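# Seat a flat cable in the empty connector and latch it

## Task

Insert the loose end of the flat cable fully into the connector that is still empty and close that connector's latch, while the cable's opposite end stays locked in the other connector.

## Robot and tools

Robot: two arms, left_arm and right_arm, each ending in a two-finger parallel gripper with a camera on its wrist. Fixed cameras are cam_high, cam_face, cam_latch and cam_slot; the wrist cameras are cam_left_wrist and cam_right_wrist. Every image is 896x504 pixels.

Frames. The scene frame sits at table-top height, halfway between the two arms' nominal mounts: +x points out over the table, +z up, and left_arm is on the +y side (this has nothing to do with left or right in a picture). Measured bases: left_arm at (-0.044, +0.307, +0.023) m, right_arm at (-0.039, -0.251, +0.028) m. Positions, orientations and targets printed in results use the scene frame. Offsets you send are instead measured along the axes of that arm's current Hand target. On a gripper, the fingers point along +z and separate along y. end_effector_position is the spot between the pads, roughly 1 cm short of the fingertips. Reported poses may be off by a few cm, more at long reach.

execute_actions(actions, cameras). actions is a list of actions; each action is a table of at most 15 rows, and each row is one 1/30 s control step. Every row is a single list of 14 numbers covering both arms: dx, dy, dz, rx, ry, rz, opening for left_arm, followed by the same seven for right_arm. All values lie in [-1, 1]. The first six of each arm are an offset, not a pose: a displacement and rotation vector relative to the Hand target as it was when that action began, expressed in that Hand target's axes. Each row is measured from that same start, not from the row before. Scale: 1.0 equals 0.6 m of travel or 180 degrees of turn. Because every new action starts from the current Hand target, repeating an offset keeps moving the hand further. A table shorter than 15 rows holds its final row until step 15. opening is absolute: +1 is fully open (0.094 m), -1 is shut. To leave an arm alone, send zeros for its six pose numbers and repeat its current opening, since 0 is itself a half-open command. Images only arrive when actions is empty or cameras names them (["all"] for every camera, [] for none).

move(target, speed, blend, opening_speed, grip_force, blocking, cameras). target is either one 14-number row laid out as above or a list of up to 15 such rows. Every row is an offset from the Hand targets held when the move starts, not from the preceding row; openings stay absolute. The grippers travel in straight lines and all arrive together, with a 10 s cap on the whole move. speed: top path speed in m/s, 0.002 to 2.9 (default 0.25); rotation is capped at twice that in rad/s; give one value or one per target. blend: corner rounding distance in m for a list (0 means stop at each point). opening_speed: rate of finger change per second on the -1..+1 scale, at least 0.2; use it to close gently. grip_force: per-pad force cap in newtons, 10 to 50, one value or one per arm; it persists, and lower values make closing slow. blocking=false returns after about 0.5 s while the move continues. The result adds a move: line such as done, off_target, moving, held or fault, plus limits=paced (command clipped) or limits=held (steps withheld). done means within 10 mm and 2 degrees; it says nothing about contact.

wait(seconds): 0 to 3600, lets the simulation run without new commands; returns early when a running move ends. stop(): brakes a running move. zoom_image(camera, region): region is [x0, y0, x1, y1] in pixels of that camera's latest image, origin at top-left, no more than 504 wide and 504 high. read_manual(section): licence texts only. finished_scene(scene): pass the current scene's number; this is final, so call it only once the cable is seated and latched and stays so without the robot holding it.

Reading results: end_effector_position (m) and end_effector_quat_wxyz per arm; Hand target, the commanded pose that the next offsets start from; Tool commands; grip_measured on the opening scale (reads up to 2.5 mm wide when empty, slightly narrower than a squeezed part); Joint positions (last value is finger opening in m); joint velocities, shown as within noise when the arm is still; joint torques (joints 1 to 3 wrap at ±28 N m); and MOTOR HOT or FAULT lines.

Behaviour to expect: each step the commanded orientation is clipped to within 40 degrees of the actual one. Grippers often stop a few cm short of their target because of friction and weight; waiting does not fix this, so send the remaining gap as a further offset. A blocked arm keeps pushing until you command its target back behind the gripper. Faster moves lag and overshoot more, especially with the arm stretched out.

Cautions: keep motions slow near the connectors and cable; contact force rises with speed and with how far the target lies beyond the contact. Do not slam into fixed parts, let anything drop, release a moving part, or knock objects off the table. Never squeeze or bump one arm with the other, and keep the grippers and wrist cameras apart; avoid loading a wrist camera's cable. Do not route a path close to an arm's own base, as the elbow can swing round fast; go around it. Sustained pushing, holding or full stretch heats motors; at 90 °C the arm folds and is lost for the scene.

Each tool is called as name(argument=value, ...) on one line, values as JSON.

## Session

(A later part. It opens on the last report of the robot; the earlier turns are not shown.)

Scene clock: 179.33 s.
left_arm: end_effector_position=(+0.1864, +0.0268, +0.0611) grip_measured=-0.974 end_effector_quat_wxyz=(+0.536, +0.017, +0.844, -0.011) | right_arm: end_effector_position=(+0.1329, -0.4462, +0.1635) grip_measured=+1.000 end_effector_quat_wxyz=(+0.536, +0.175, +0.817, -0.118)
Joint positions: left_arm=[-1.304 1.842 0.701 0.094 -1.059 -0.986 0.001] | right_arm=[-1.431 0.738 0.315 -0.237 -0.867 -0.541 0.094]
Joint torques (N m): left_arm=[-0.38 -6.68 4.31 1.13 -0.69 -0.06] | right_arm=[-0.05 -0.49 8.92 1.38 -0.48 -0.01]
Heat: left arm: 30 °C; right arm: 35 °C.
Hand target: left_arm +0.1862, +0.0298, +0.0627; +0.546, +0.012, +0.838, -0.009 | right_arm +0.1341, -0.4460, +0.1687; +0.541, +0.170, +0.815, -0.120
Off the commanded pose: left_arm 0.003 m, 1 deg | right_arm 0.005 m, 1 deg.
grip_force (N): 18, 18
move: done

execute_actions(actions=[], cameras=["cam_latch", "cam_slot"])

zoom_image(camera="cam_latch", region=[390, 325, 440, 395])

zoom_image(camera="cam_slot", region=[420, 230, 560, 350])

Scene clock: 180.43 s.
left_arm: end_effector_position=(+0.1864, +0.0267, +0.0611) grip_measured=-0.974 end_effector_quat_wxyz=(+0.536, +0.016, +0.844, -0.011) | right_arm: end_effector_position=(+0.1329, -0.4462, +0.1635) grip_measured=+1.000 end_effector_quat_wxyz=(+0.536, +0.175, +0.817, -0.118)
Joint positions: left_arm=[-1.304 1.842 0.701 0.094 -1.059 -0.986 0.001] | right_arm=[-1.431 0.738 0.315 -0.237 -0.867 -0.541 0.094]
Joint velocities: within noise
Joint torques (N m): left_arm=[-0.39 -6.64 4.36 1.15 -0.71 -0.08] | right_arm=[-0.09 -0.46 8.9 1.39 -0.47 0]
Heat: left arm: 30 °C; right arm: 35 °C.
Hand target: left_arm +0.1862, +0.0298, +0.0627; +0.546, +0.012, +0.838, -0.009 | right_arm +0.1341, -0.4460, +0.1687; +0.541, +0.170, +0.815, -0.120
Tool commands: left_gripper/opening=-1.0 right_gripper/opening=+1.0
Off the commanded pose: left_arm 0.004 m, 1 deg | right_arm 0.005 m, 1 deg.
grip_force (N): 18, 18
Images, in order (width x height): cam_latch 896x504, cam_slot 896x504.

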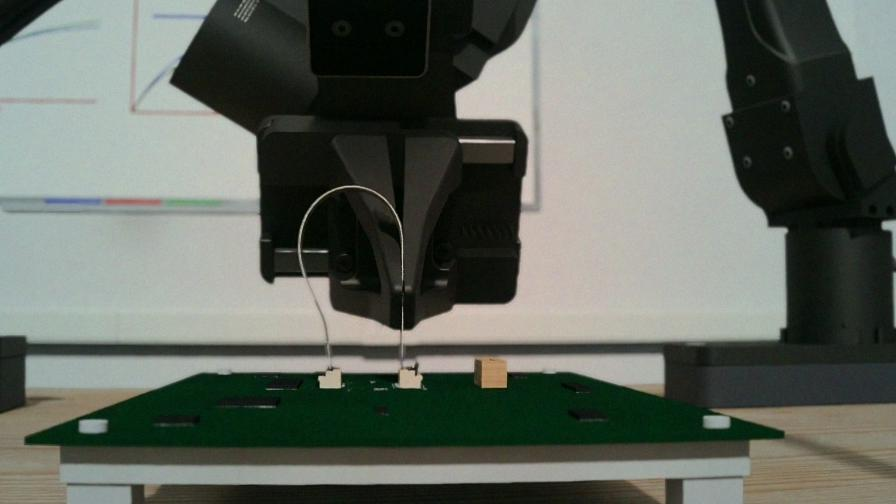

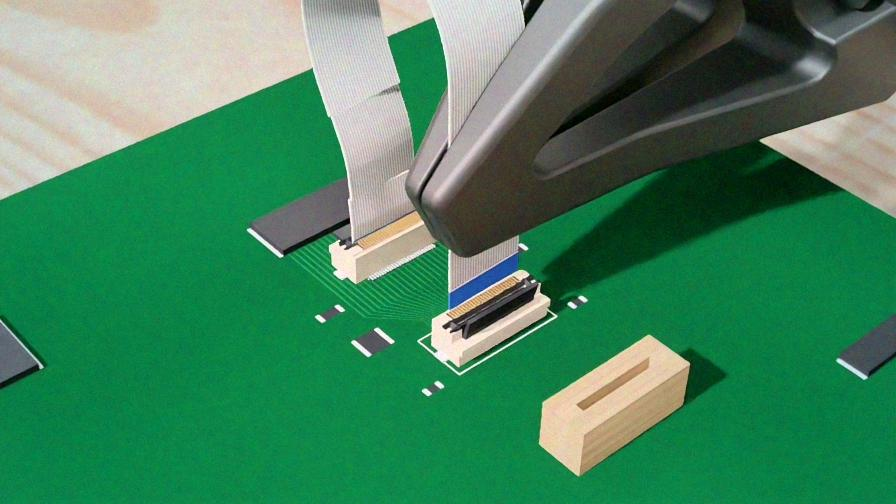

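Scaled by 7.200 from the camera's image (finer frame: 1280x720).

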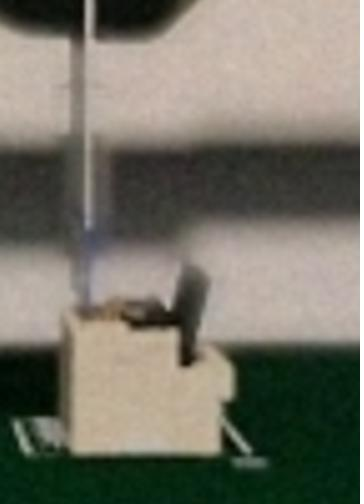

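Scaled by 3.600 from the camera's image (finer frame: 1280x720).

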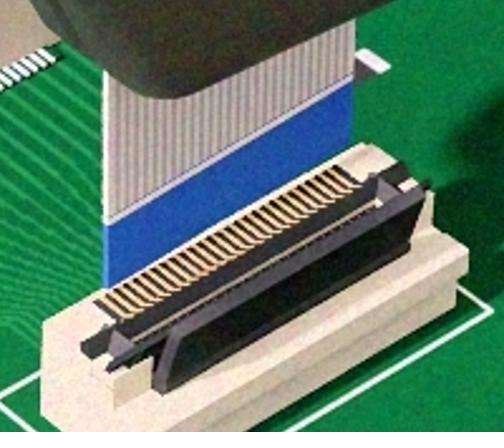

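move(target=[-0.0187, -0.0032, -0.0073, 0, 0, 0, -1, 0, 0, 0, 0, 0, 0, 1], speed=0.03)

Scene clock: 183.20 s.
left_arm: end_effector_position=(+0.1861, +0.0297, +0.0603) grip_measured=-0.974 end_effector_quat_wxyz=(+0.536, +0.021, +0.844, -0.002) | right_arm: end_effector_position=(+0.1329, -0.4462, +0.1635) grip_measured=+1.000 end_effector_quat_wxyz=(+0.536, +0.175, +0.817, -0.118)
Joint positions: left_arm=[-1.304 1.842 0.701 0.076 -1.063 -0.986 0.001] | right_arm=[-1.431 0.738 0.315 -0.237 -0.867 -0.541 0.094]
Joint torques (N m): left_arm=[-0.34 -9.52 6.12 0.72 -0.65 -0.03] | right_arm=[-0.13 -0.46 8.92 1.37 -0.47 -0.03]
Heat: left arm: 30 °C; right arm: 35 °C.
Hand target: left_arm +0.1867, +0.0279, +0.0748; +0.546, +0.012, +0.838, -0.009 | right_arm +0.1341, -0.4460, +0.1687; +0.541, +0.170, +0.815, -0.120
Off the commanded pose: left_arm 0.015 m, 2 deg | right_arm 0.005 m, 1 deg.
grip_force (N): 18, 18
move: off_target (left_arm)

execute_actions(actions=[], cameras=["cam_latch", "cam_slot"])

zoom_image(camera="cam_latch", region=[390, 325, 440, 395])

zoom_image(camera="cam_slot", region=[420, 230, 560, 350])

Scene clock: 184.00 s.
left_arm: end_effector_position=(+0.1861, +0.0298, +0.0603) grip_measured=-0.974 end_effector_quat_wxyz=(+0.536, +0.021, +0.844, -0.002) | right_arm: end_effector_position=(+0.1329, -0.4462, +0.1635) grip_measured=+1.000 end_effector_quat_wxyz=(+0.536, +0.175, +0.817, -0.118)
Joint positions: left_arm=[-1.304 1.842 0.701 0.075 -1.063 -0.986 0.001] | right_arm=[-1.431 0.738 0.315 -0.237 -0.867 -0.541 0.094]
Joint velocities: within noise
Joint torques (N m): left_arm=[-0.34 -9.54 6.13 0.74 -0.66 -0.05] | right_arm=[-0.08 -0.49 8.91 1.37 -0.47 -0.02]
Heat: left arm: 30 °C; right arm: 35 °C.
Hand target: left_arm +0.1867, +0.0279, +0.0748; +0.546, +0.012, +0.838, -0.009 | right_arm +0.1341, -0.4460, +0.1687; +0.541, +0.170, +0.815, -0.120
Tool commands: left_gripper/opening=-1.0 right_gripper/opening=+1.0
Off the commanded pose: left_arm 0.015 m, 2 deg | right_arm 0.005 m, 1 deg.
grip_force (N): 18, 18
Images, in order (width x height): cam_latch 896x504, cam_slot 896x504.

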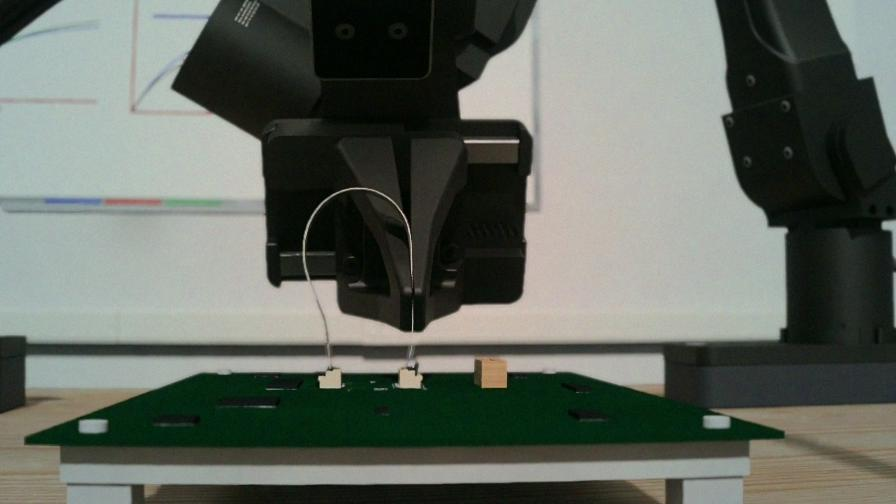

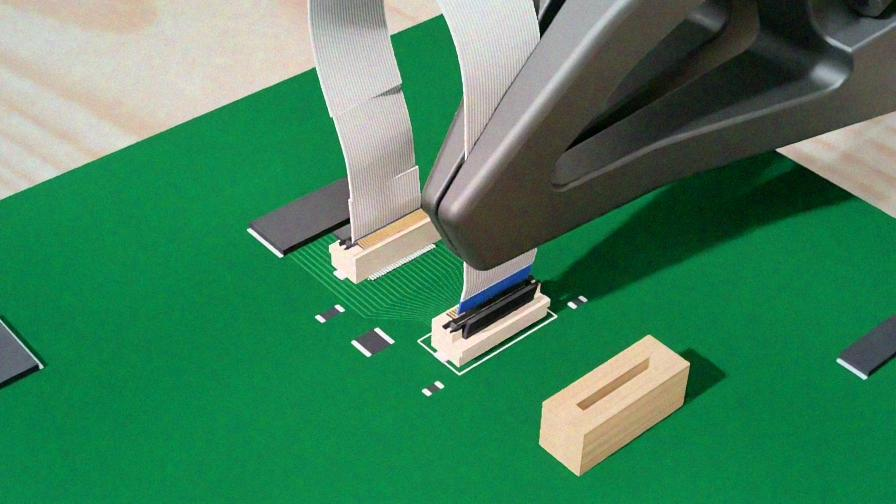

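Scaled by 7.200 from the camera's image (finer frame: 1280x720).

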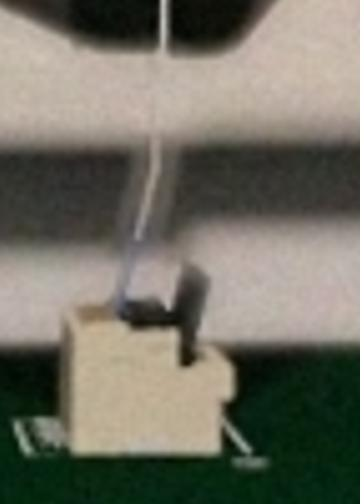

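Scaled by 3.600 from the camera's image (finer frame: 1280x720).

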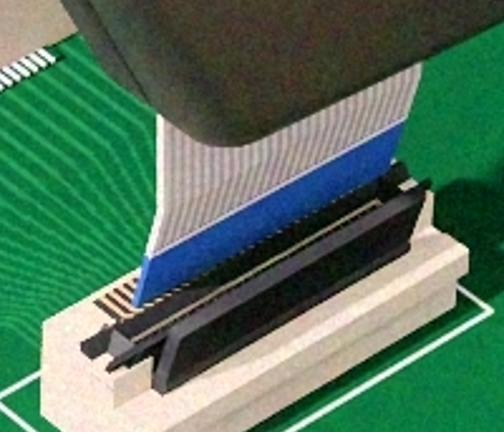

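move(target=[-0.0027, 0.0017, 0.0061, 0, 0, 0, -1, 0, 0, 0, 0, 0, 0, 1], speed=0.03, cameras=["cam_latch", "cam_slot"])

zoom_image(camera="cam_latch", region=[390, 325, 440, 395])

zoom_image(camera="cam_slot", region=[420, 230, 560, 350])

Scene clock: 186.57 s.
left_arm: end_effector_position=(+0.1867, +0.0302, +0.0603) grip_measured=-0.974 end_effector_quat_wxyz=(+0.536, +0.026, +0.844, +0.003) | right_arm: end_effector_position=(+0.1329, -0.4462, +0.1635) grip_measured=+1.000 end_effector_quat_wxyz=(+0.536, +0.175, +0.817, -0.118)
Joint positions: left_arm=[-1.301 1.842 0.701 0.076 -1.063 -0.969 0.001] | right_arm=[-1.431 0.738 0.315 -0.237 -0.867 -0.541 0.094]
Joint torques (N m): left_arm=[0.57 -9.68 5.6 1.01 -0.57 0.04] | right_arm=[-0.12 -0.53 8.88 1.39 -0.47 -0.02]
Heat: left arm: 30 °C; right arm: 35 °C.
Hand target: left_arm +0.1908, +0.0288, +0.0748; +0.546, +0.012, +0.838, -0.009 | right_arm +0.1341, -0.4460, +0.1687; +0.541, +0.170, +0.815, -0.120
Off the commanded pose: left_arm 0.015 m, 3 deg | right_arm 0.005 m, 1 deg.
grip_force (N): 18, 18
move: off_target (left_arm)

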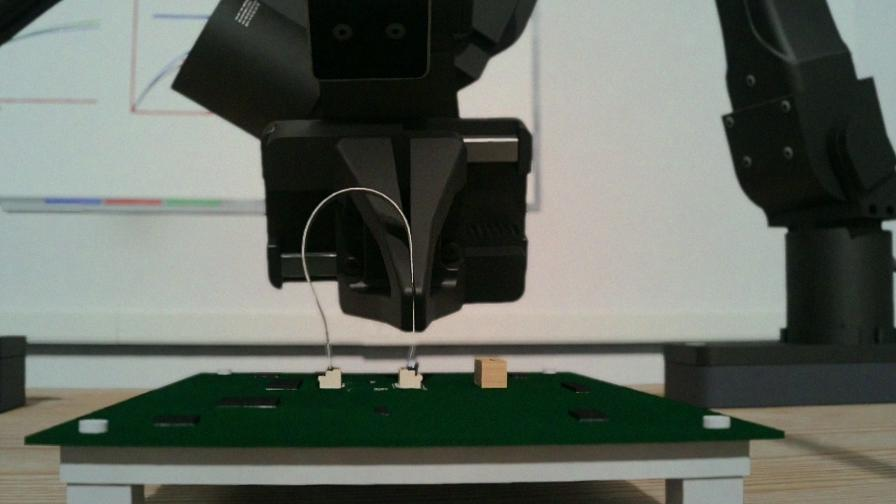

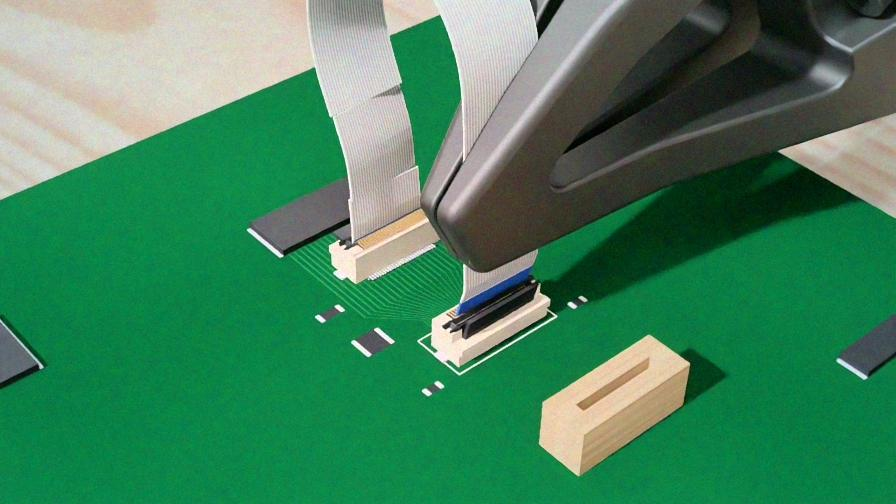

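Scaled by 7.200 from the camera's image (finer frame: 1280x720).

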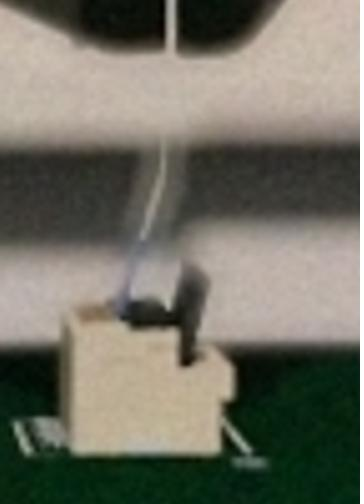

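Scaled by 3.600 from the camera's image (finer frame: 1280x720).

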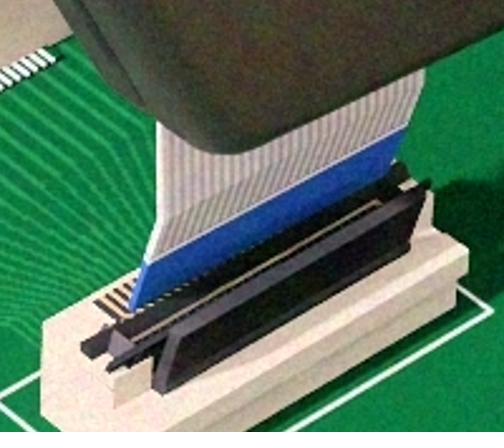

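move(target=[-0.0018, 0.0004, 0.0008, 0, 0, 0, -1, 0, 0, 0, 0, 0, 0, 1], speed=0.03, cameras=["cam_latch", "cam_slot"])

zoom_image(camera="cam_latch", region=[390, 325, 440, 395])

zoom_image(camera="cam_slot", region=[430, 250, 550, 350])

Scene clock: 189.43 s.
left_arm: end_effector_position=(+0.1880, +0.0307, +0.0616) grip_measured=-0.974 end_effector_quat_wxyz=(+0.536, +0.026, +0.844, +0.004) | right_arm: end_effector_position=(+0.1329, -0.4462, +0.1635) grip_measured=+1.000 end_effector_quat_wxyz=(+0.536, +0.175, +0.817, -0.118)
Joint positions: left_arm=[-1.297 1.837 0.701 0.076 -1.062 -0.963 0.001] | right_arm=[-1.431 0.738 0.315 -0.237 -0.867 -0.541 0.094]
Joint torques (N m): left_arm=[0.46 -9.52 5.6 1.03 -0.58 0.04] | right_arm=[-0.08 -0.47 8.92 1.37 -0.47 -0.01]
Heat: left arm: 30 °C; right arm: 35 °C.
Hand target: left_arm +0.1917, +0.0291, +0.0756; +0.546, +0.012, +0.838, -0.009 | right_arm +0.1341, -0.4460, +0.1687; +0.541, +0.170, +0.815, -0.120
Off the commanded pose: left_arm 0.014 m, 3 deg | right_arm 0.005 m, 1 deg.
grip_force (N): 18, 18
move: off_target (left_arm)

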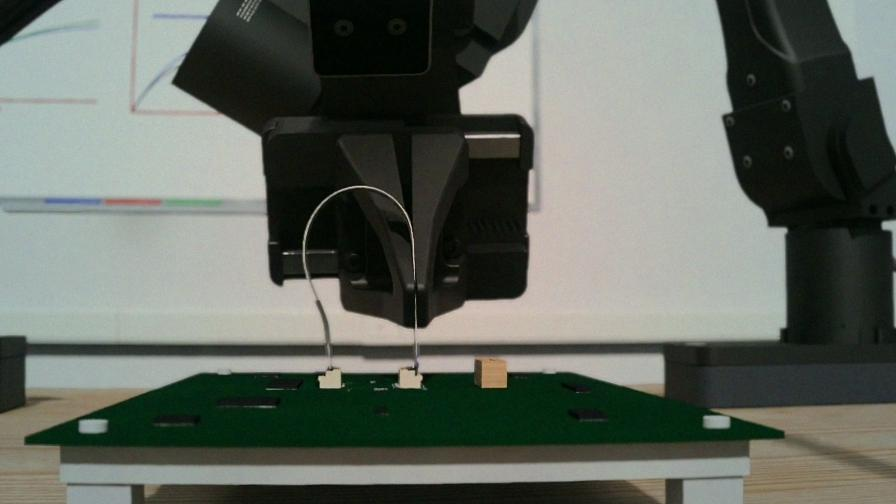

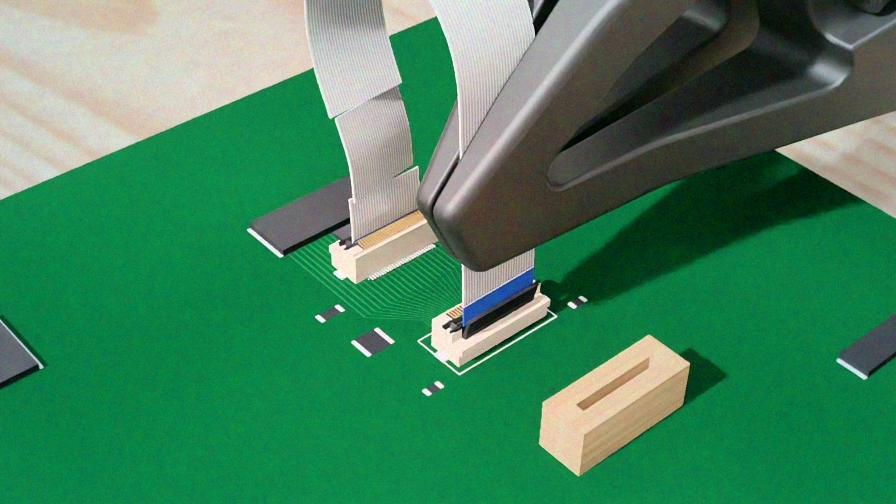

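Scaled by 7.200 from the camera's image (finer frame: 1280x720).

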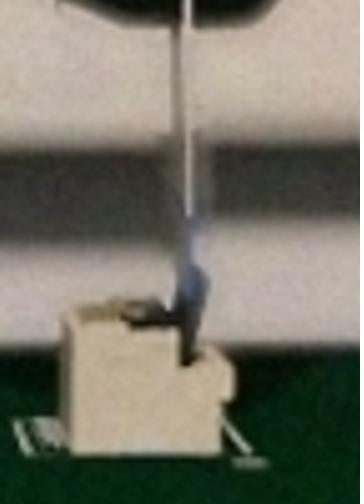

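Scaled by 4.200 from the camera's image (finer frame: 1280x720).

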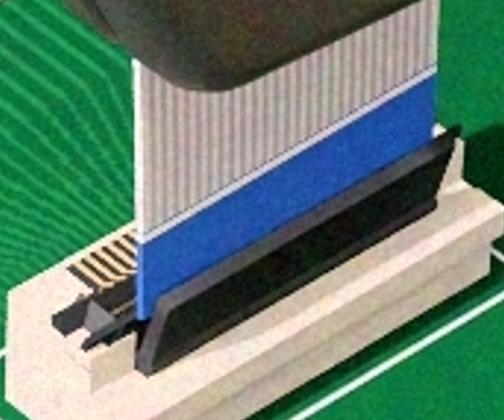

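move(target=[-0.0044, -0.0067, 0.0002, 0.0038, -0.0027, -0.0085, -1, 0, 0, 0, 0, 0, 0, 1], speed=0.03, cameras=["cam_latch", "cam_slot"])

zoom_image(camera="cam_latch", region=[390, 325, 440, 395])

zoom_image(camera="cam_slot", region=[420, 230, 560, 350])

Scene clock: 196.00 s.
left_arm: end_effector_position=(+0.1886, +0.0277, +0.0632) grip_measured=-0.974 end_effector_quat_wxyz=(+0.538, +0.021, +0.843, -0.005) | right_arm: end_effector_position=(+0.1329, -0.4462, +0.1635) grip_measured=+1.000 end_effector_quat_wxyz=(+0.536, +0.175, +0.817, -0.118)
Joint positions: left_arm=[-1.297 1.837 0.701 0.097 -1.061 -0.962 0.001] | right_arm=[-1.431 0.738 0.315 -0.237 -0.867 -0.541 0.094]
Joint torques (N m): left_arm=[0.49 -9.44 5.64 1.19 -0.58 0.02] | right_arm=[-0.09 -0.44 8.88 1.38 -0.49 -0.01]
Heat: left arm: 30 °C; right arm: 35 °C.
Hand target: left_arm +0.1927, +0.0251, +0.0779; +0.549, +0.004, +0.835, -0.021 | right_arm +0.1341, -0.4460, +0.1687; +0.541, +0.170, +0.815, -0.120
Off the commanded pose: left_arm 0.016 m, 3 deg | right_arm 0.005 m, 1 deg.
grip_force (N): 18, 18
move: off_target (left_arm)

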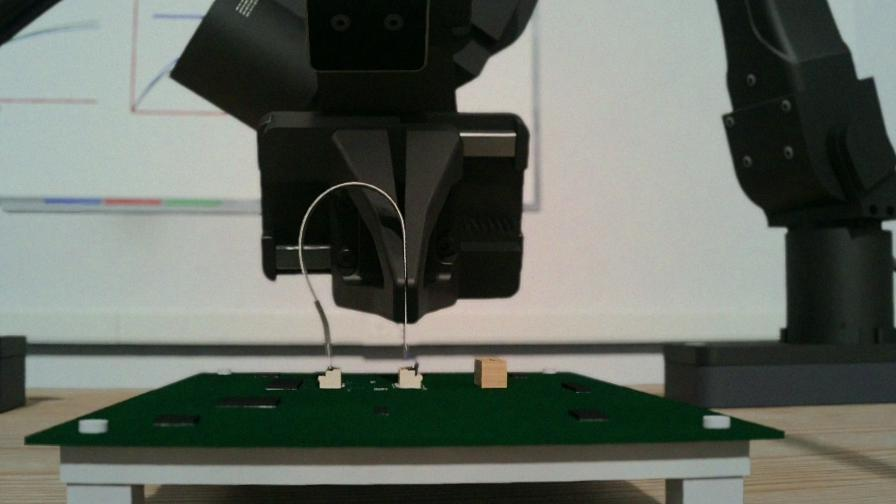

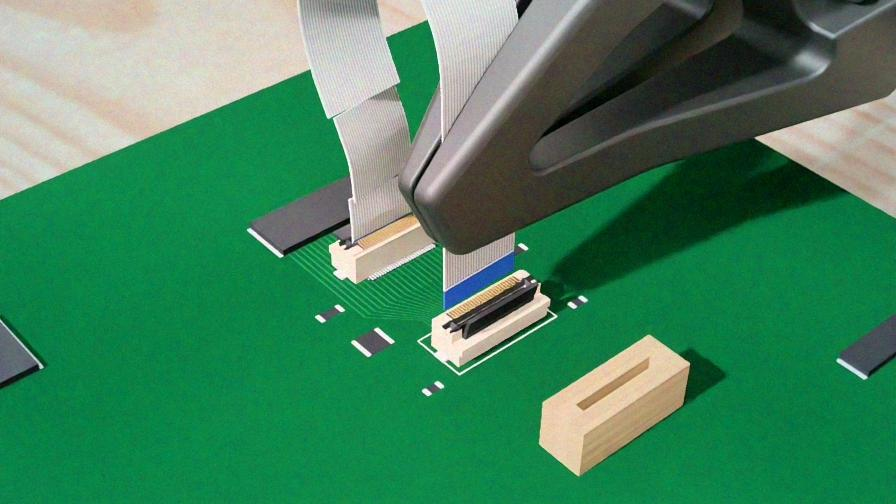

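Scaled by 7.200 from the camera's image (finer frame: 1280x720).

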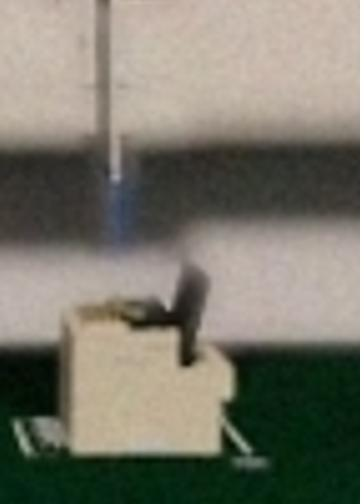

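Scaled by 3.600 from the camera's image (finer frame: 1280x720).

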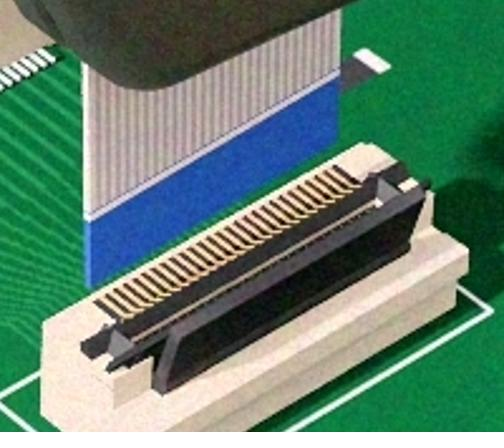

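move(target=[0.0247, 0.0044, 0.0004, -0.0017, 0.0041, 0.0143, -1, 0, 0, 0, 0, 0, 0, 1], speed=0.03, cameras=["cam_latch", "cam_slot"])

zoom_image(camera="cam_latch", region=[390, 325, 440, 395])

zoom_image(camera="cam_slot", region=[420, 230, 560, 350])

Scene clock: 199.40 s.
left_arm: end_effector_position=(+0.1876, +0.0268, +0.0632) grip_measured=-0.974 end_effector_quat_wxyz=(+0.538, +0.022, +0.842, -0.007) | right_arm: end_effector_position=(+0.1329, -0.4462, +0.1635) grip_measured=+1.000 end_effector_quat_wxyz=(+0.536, +0.175, +0.817, -0.118)
Joint positions: left_arm=[-1.301 1.837 0.701 0.098 -1.061 -0.962 0.001] | right_arm=[-1.431 0.738 0.315 -0.237 -0.867 -0.541 0.094]
Joint torques (N m): left_arm=[-0.34 -6.56 4.86 1.14 -0.56 0] | right_arm=[-0.08 -0.44 8.9 1.38 -0.46 -0.02]
Heat: left arm: 30 °C; right arm: 35 °C.
Hand target: left_arm +0.1872, +0.0274, +0.0642; +0.544, +0.021, +0.839, -0.007 | right_arm +0.1341, -0.4460, +0.1687; +0.541, +0.170, +0.815, -0.120
Off the commanded pose: left_arm 0.001 m, 1 deg | right_arm 0.005 m, 1 deg.
grip_force (N): 18, 18
move: done

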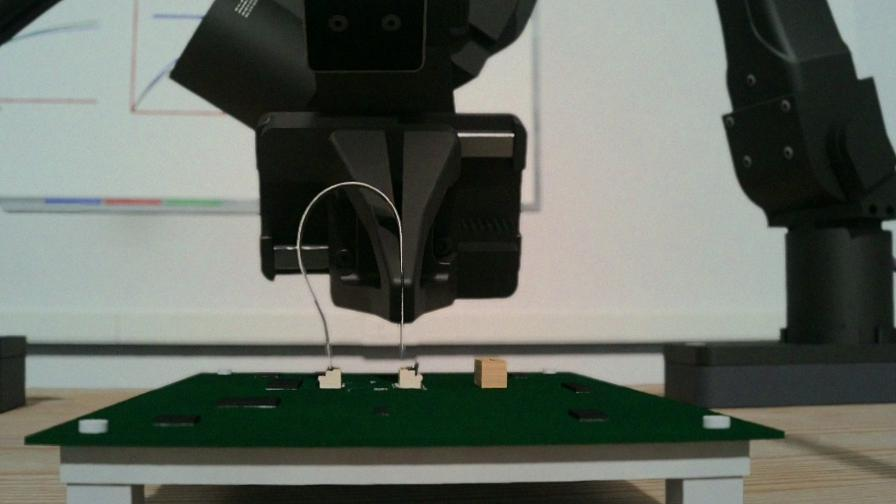

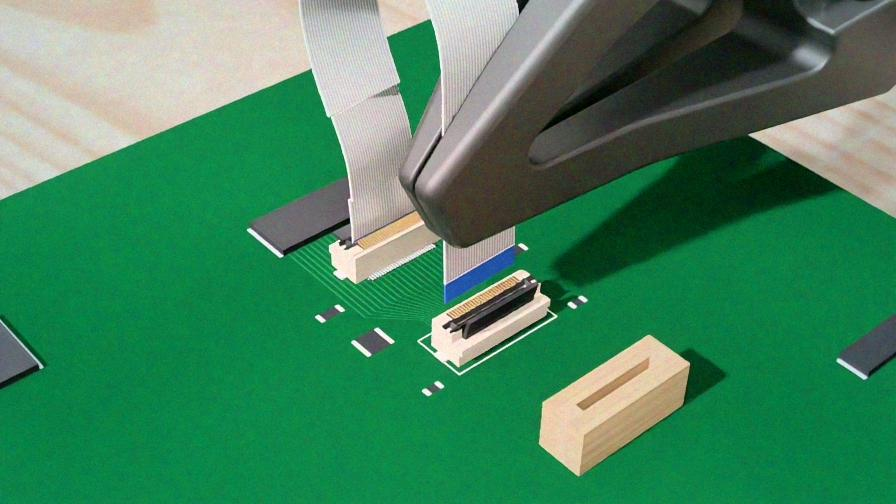

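Scaled by 7.200 from the camera's image (finer frame: 1280x720).

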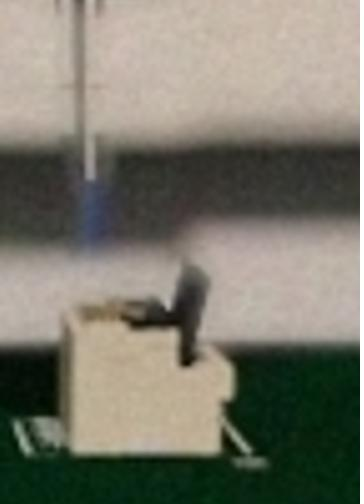

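Scaled by 3.600 from the camera's image (finer frame: 1280x720).

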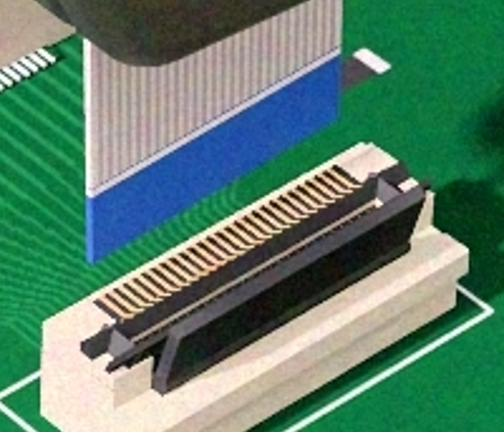

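move(target=[0.0131, 0.0066, 0.002, -0.0026, 0.0025, 0.0078, -1, 0, 0, 0, 0, 0, 0, 1], speed=0.03, cameras=["cam_latch", "cam_slot"])

zoom_image(camera="cam_latch", region=[390, 325, 440, 395])

zoom_image(camera="cam_slot", region=[420, 230, 560, 350])

Scene clock: 202.20 s.
left_arm: end_effector_position=(+0.1867, +0.0278, +0.0605) grip_measured=-0.974 end_effector_quat_wxyz=(+0.538, +0.025, +0.843, -0.004) | right_arm: end_effector_position=(+0.1329, -0.4462, +0.1635) grip_measured=+1.000 end_effector_quat_wxyz=(+0.536, +0.175, +0.817, -0.118)
Joint positions: left_arm=[-1.303 1.844 0.696 0.101 -1.062 -0.962 0.001] | right_arm=[-1.431 0.738 0.315 -0.237 -0.867 -0.541 0.094]
Joint torques (N m): left_arm=[-0.36 -5.86 4.18 1.1 -0.55 -0.02] | right_arm=[-0.13 -0.53 8.88 1.38 -0.46 -0.01]
Heat: left arm: 30 °C; right arm: 35 °C.
Hand target: left_arm +0.1852, +0.0315, +0.0565; +0.541, +0.029, +0.840, +0.003 | right_arm +0.1341, -0.4460, +0.1687; +0.541, +0.170, +0.815, -0.120
Off the commanded pose: left_arm 0.006 m, 1 deg | right_arm 0.005 m, 1 deg.
grip_force (N): 18, 18
move: done

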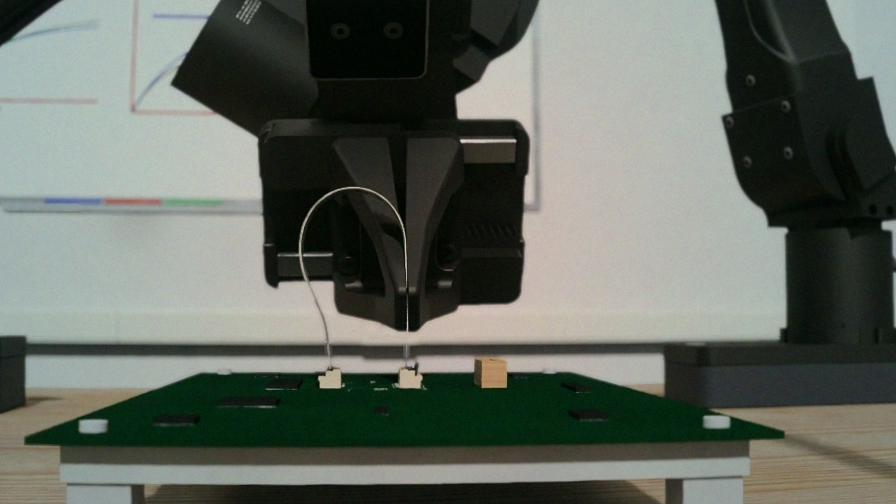

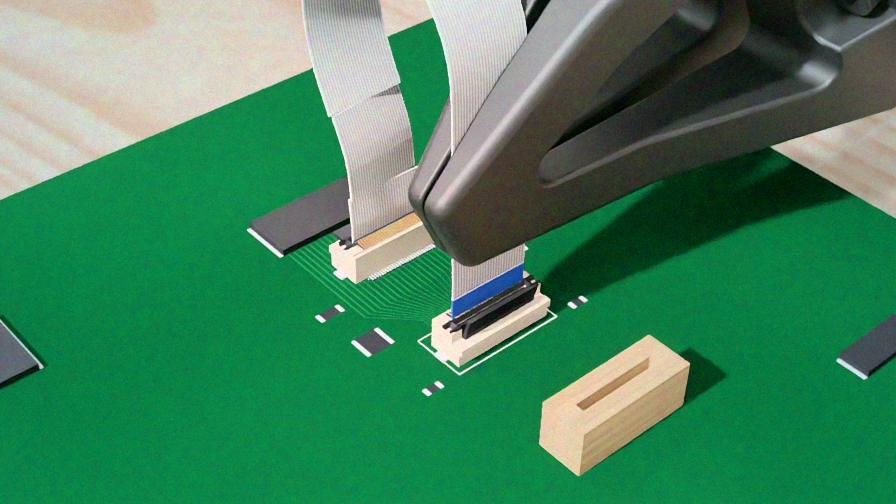

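Scaled by 7.200 from the camera's image (finer frame: 1280x720).

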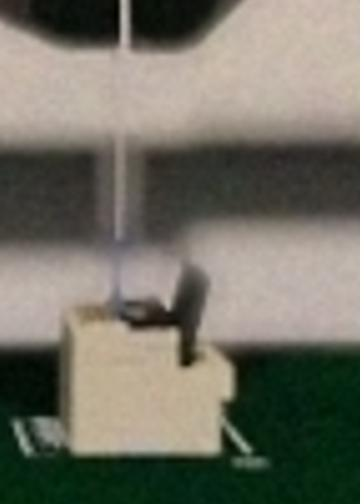

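Scaled by 3.600 from the camera's image (finer frame: 1280x720).

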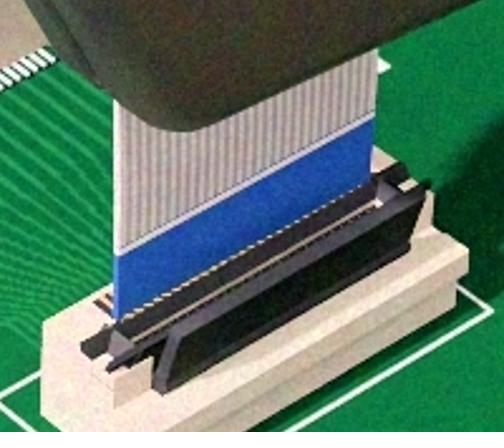

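move(target=[0.0015, 0.0017, 0.0001, -0.0004, 0.0003, 0.0009, -1, 0, 0, 0, 0, 0, 0, 1], speed=0.03, cameras=["cam_latch", "cam_slot"])

zoom_image(camera="cam_latch", region=[390, 325, 440, 395])

zoom_image(camera="cam_slot", region=[420, 230, 560, 350])

Scene clock: 203.83 s.
left_arm: end_effector_position=(+0.1867, +0.0278, +0.0605) grip_measured=-0.974 end_effector_quat_wxyz=(+0.538, +0.025, +0.843, -0.004) | right_arm: end_effector_position=(+0.1329, -0.4462, +0.1635) grip_measured=+1.000 end_effector_quat_wxyz=(+0.536, +0.175, +0.817, -0.118)
Joint positions: left_arm=[-1.303 1.844 0.696 0.101 -1.062 -0.962 0.001] | right_arm=[-1.431 0.738 0.315 -0.237 -0.867 -0.541 0.094]
Joint torques (N m): left_arm=[-0.39 -5.81 3.84 1.08 -0.57 -0.01] | right_arm=[-0.12 -0.46 8.91 1.39 -0.47 -0.01]
Heat: left arm: 30 °C; right arm: 35 °C.
Hand target: left_arm +0.1850, +0.0326, +0.0557; +0.541, +0.030, +0.841, +0.005 | right_arm +0.1341, -0.4460, +0.1687; +0.541, +0.170, +0.815, -0.120
Off the commanded pose: left_arm 0.007 m, 1 deg | right_arm 0.005 m, 1 deg.
grip_force (N): 18, 18
move: done

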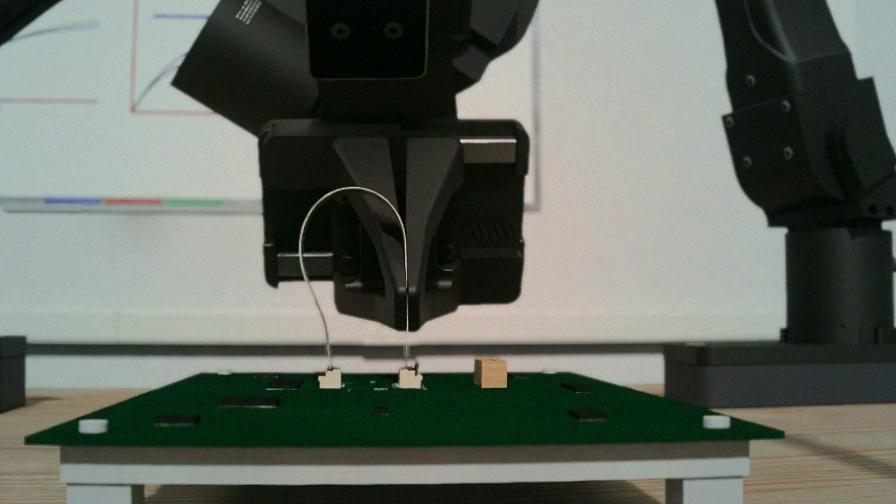

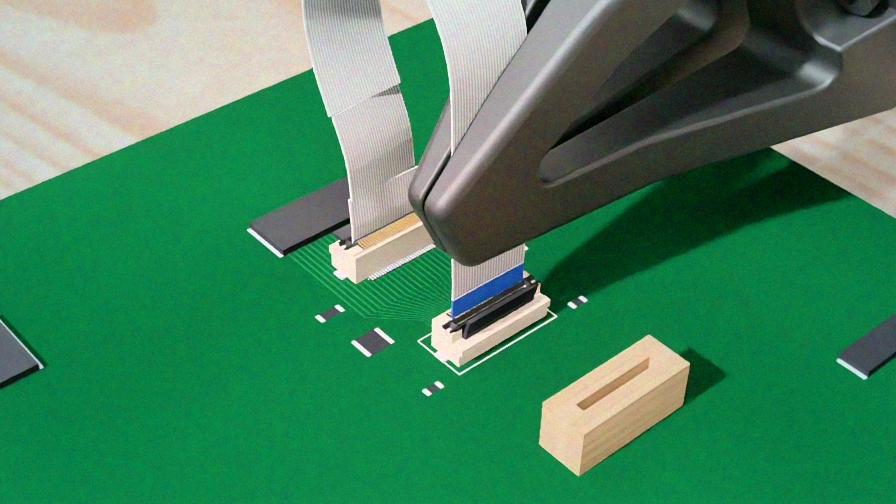

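Scaled by 7.200 from the camera's image (finer frame: 1280x720).

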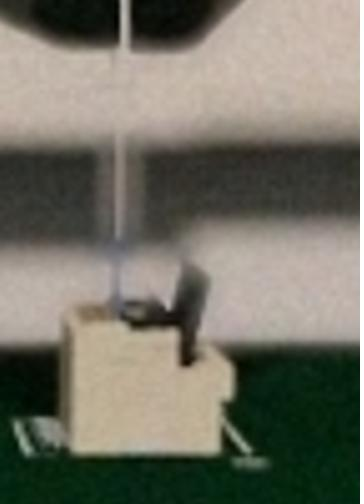

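Scaled by 3.600 from the camera's image (finer frame: 1280x720).

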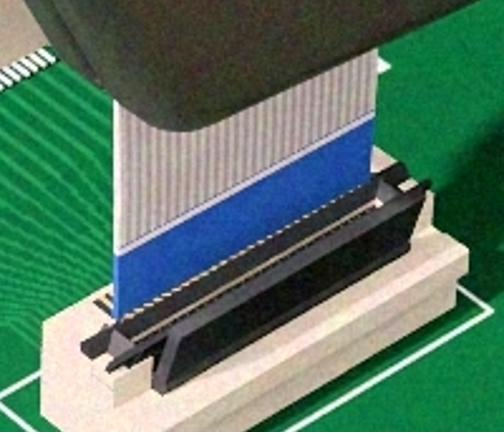

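move(target=[0.0015, 0.0017, 0.0001, -0.0004, 0.0003, 0.0009, -1, 0, 0, 0, 0, 0, 0, 1], speed=0.03, cameras=["cam_latch", "cam_slot"])

zoom_image(camera="cam_latch", region=[390, 325, 440, 395])

zoom_image(camera="cam_slot", region=[420, 230, 560, 350])

Scene clock: 204.90 s.
left_arm: end_effector_position=(+0.1867, +0.0289, +0.0603) grip_measured=-0.974 end_effector_quat_wxyz=(+0.539, +0.024, +0.842, -0.004) | right_arm: end_effector_position=(+0.1329, -0.4462, +0.1635) grip_measured=+1.000 end_effector_quat_wxyz=(+0.536, +0.175, +0.817, -0.118)
Joint positions: left_arm=[-1.303 1.844 0.691 0.109 -1.065 -0.962 0.001] | right_arm=[-1.431 0.738 0.315 -0.237 -0.867 -0.541 0.094]
Joint torques (N m): left_arm=[-0.4 -5.78 4.07 1.04 -0.53 -0.01] | right_arm=[-0.12 -0.47 8.8 1.39 -0.48 0]
Heat: left arm: 30 °C; right arm: 35 °C.
Hand target: left_arm +0.1847, +0.0337, +0.0549; +0.540, +0.031, +0.841, +0.006 | right_arm +0.1341, -0.4460, +0.1687; +0.541, +0.170, +0.815, -0.120
Off the commanded pose: left_arm 0.007 m, 1 deg | right_arm 0.005 m, 1 deg.
grip_force (N): 18, 18
move: done

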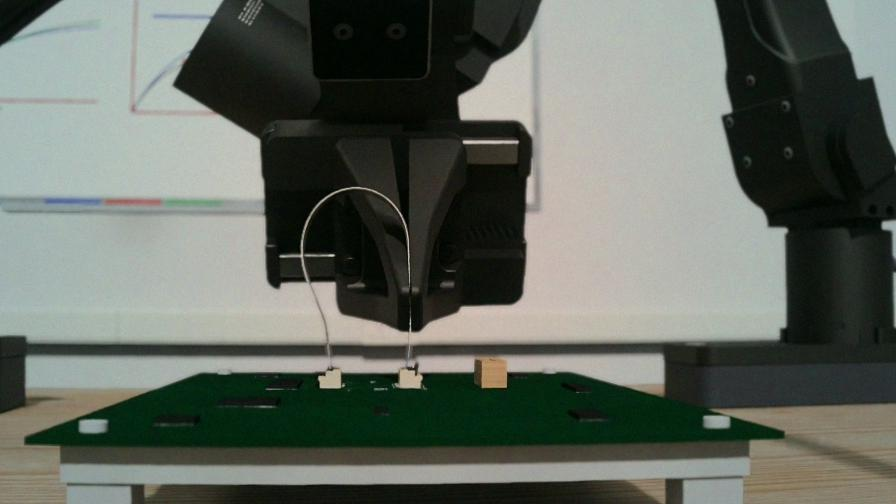

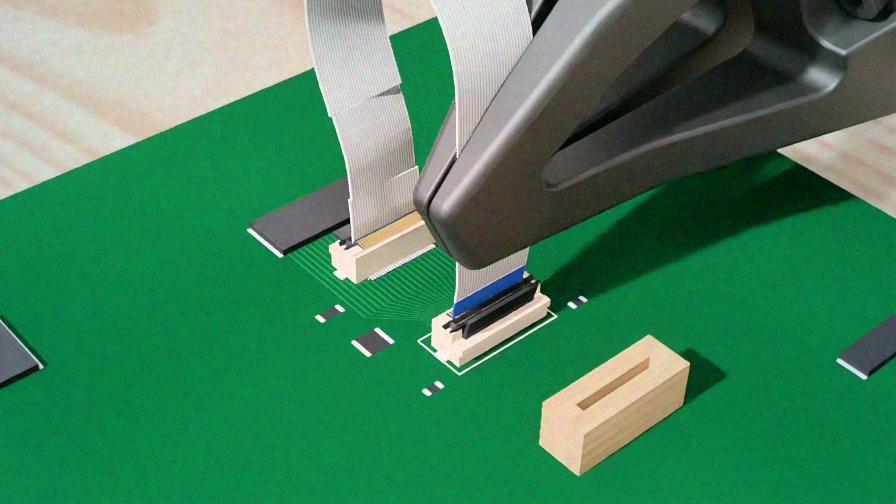

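Scaled by 7.200 from the camera's image (finer frame: 1280x720).

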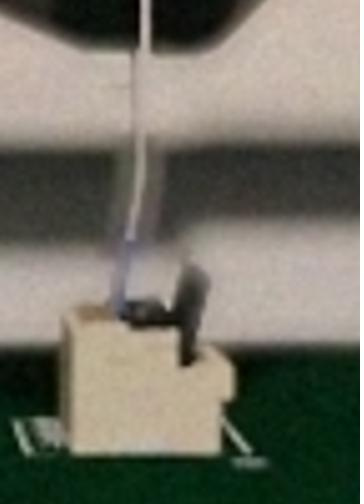

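Scaled by 3.600 from the camera's image (finer frame: 1280x720).

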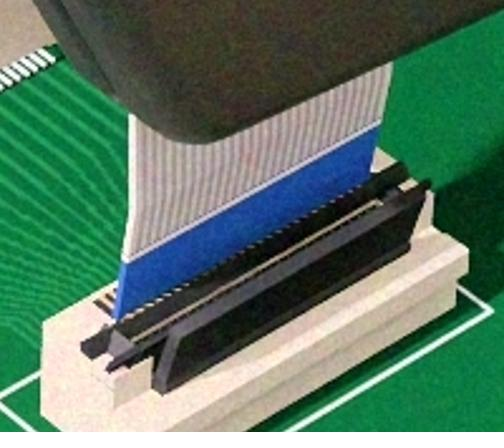

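move(target=[-0.0254, -0.0056, -0.0094, 0.0064, -0.0048, -0.0146, -1, 0, 0, 0, 0, 0, 0, 1], speed=0.03, cameras=["cam_latch", "cam_slot"])

zoom_image(camera="cam_latch", region=[390, 325, 440, 395])

zoom_image(camera="cam_slot", region=[420, 230, 560, 350])

Scene clock: 210.07 s.
left_arm: end_effector_position=(+0.1867, +0.0285, +0.0610) grip_measured=-0.974 end_effector_quat_wxyz=(+0.539, +0.024, +0.842, -0.005) | right_arm: end_effector_position=(+0.1329, -0.4462, +0.1635) grip_measured=+1.000 end_effector_quat_wxyz=(+0.536, +0.175, +0.817, -0.118)
Joint positions: left_arm=[-1.303 1.841 0.691 0.109 -1.064 -0.962 0.001] | right_arm=[-1.431 0.738 0.315 -0.237 -0.867 -0.541 0.094]
Joint torques (N m): left_arm=[-0.32 -9.54 4.14 1.04 -0.55 -0.01] | right_arm=[-0.12 -0.5 8.9 1.37 -0.48 0]
Heat: left arm: 30 °C; right arm: 35 °C.
Hand target: left_arm +0.1857, +0.0296, +0.0710; +0.546, +0.017, +0.837, -0.015 | right_arm +0.1341, -0.4460, +0.1687; +0.541, +0.170, +0.815, -0.120
Off the commanded pose: left_arm 0.010 m, 2 deg | right_arm 0.005 m, 1 deg.
grip_force (N): 18, 18
move: done

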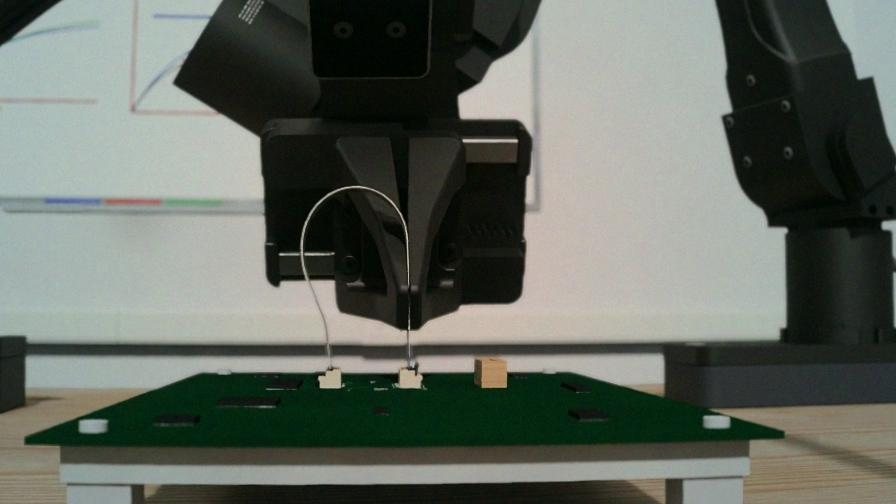

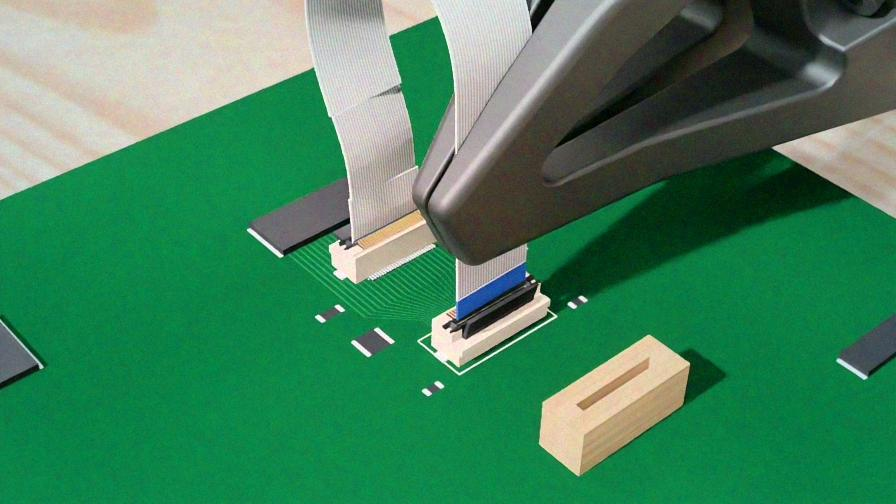

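Scaled by 7.200 from the camera's image (finer frame: 1280x720).

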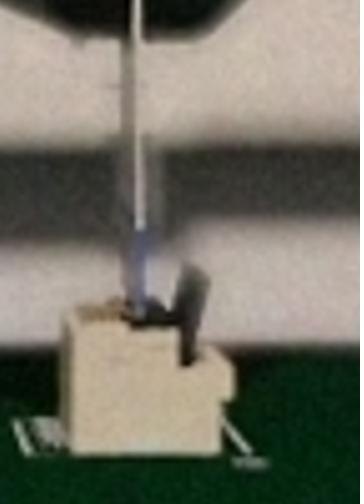

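Scaled by 3.600 from the camera's image (finer frame: 1280x720).

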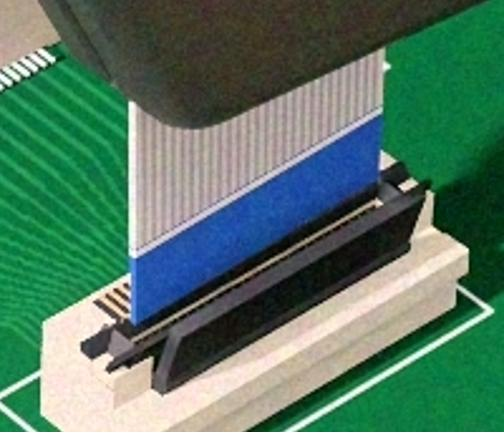

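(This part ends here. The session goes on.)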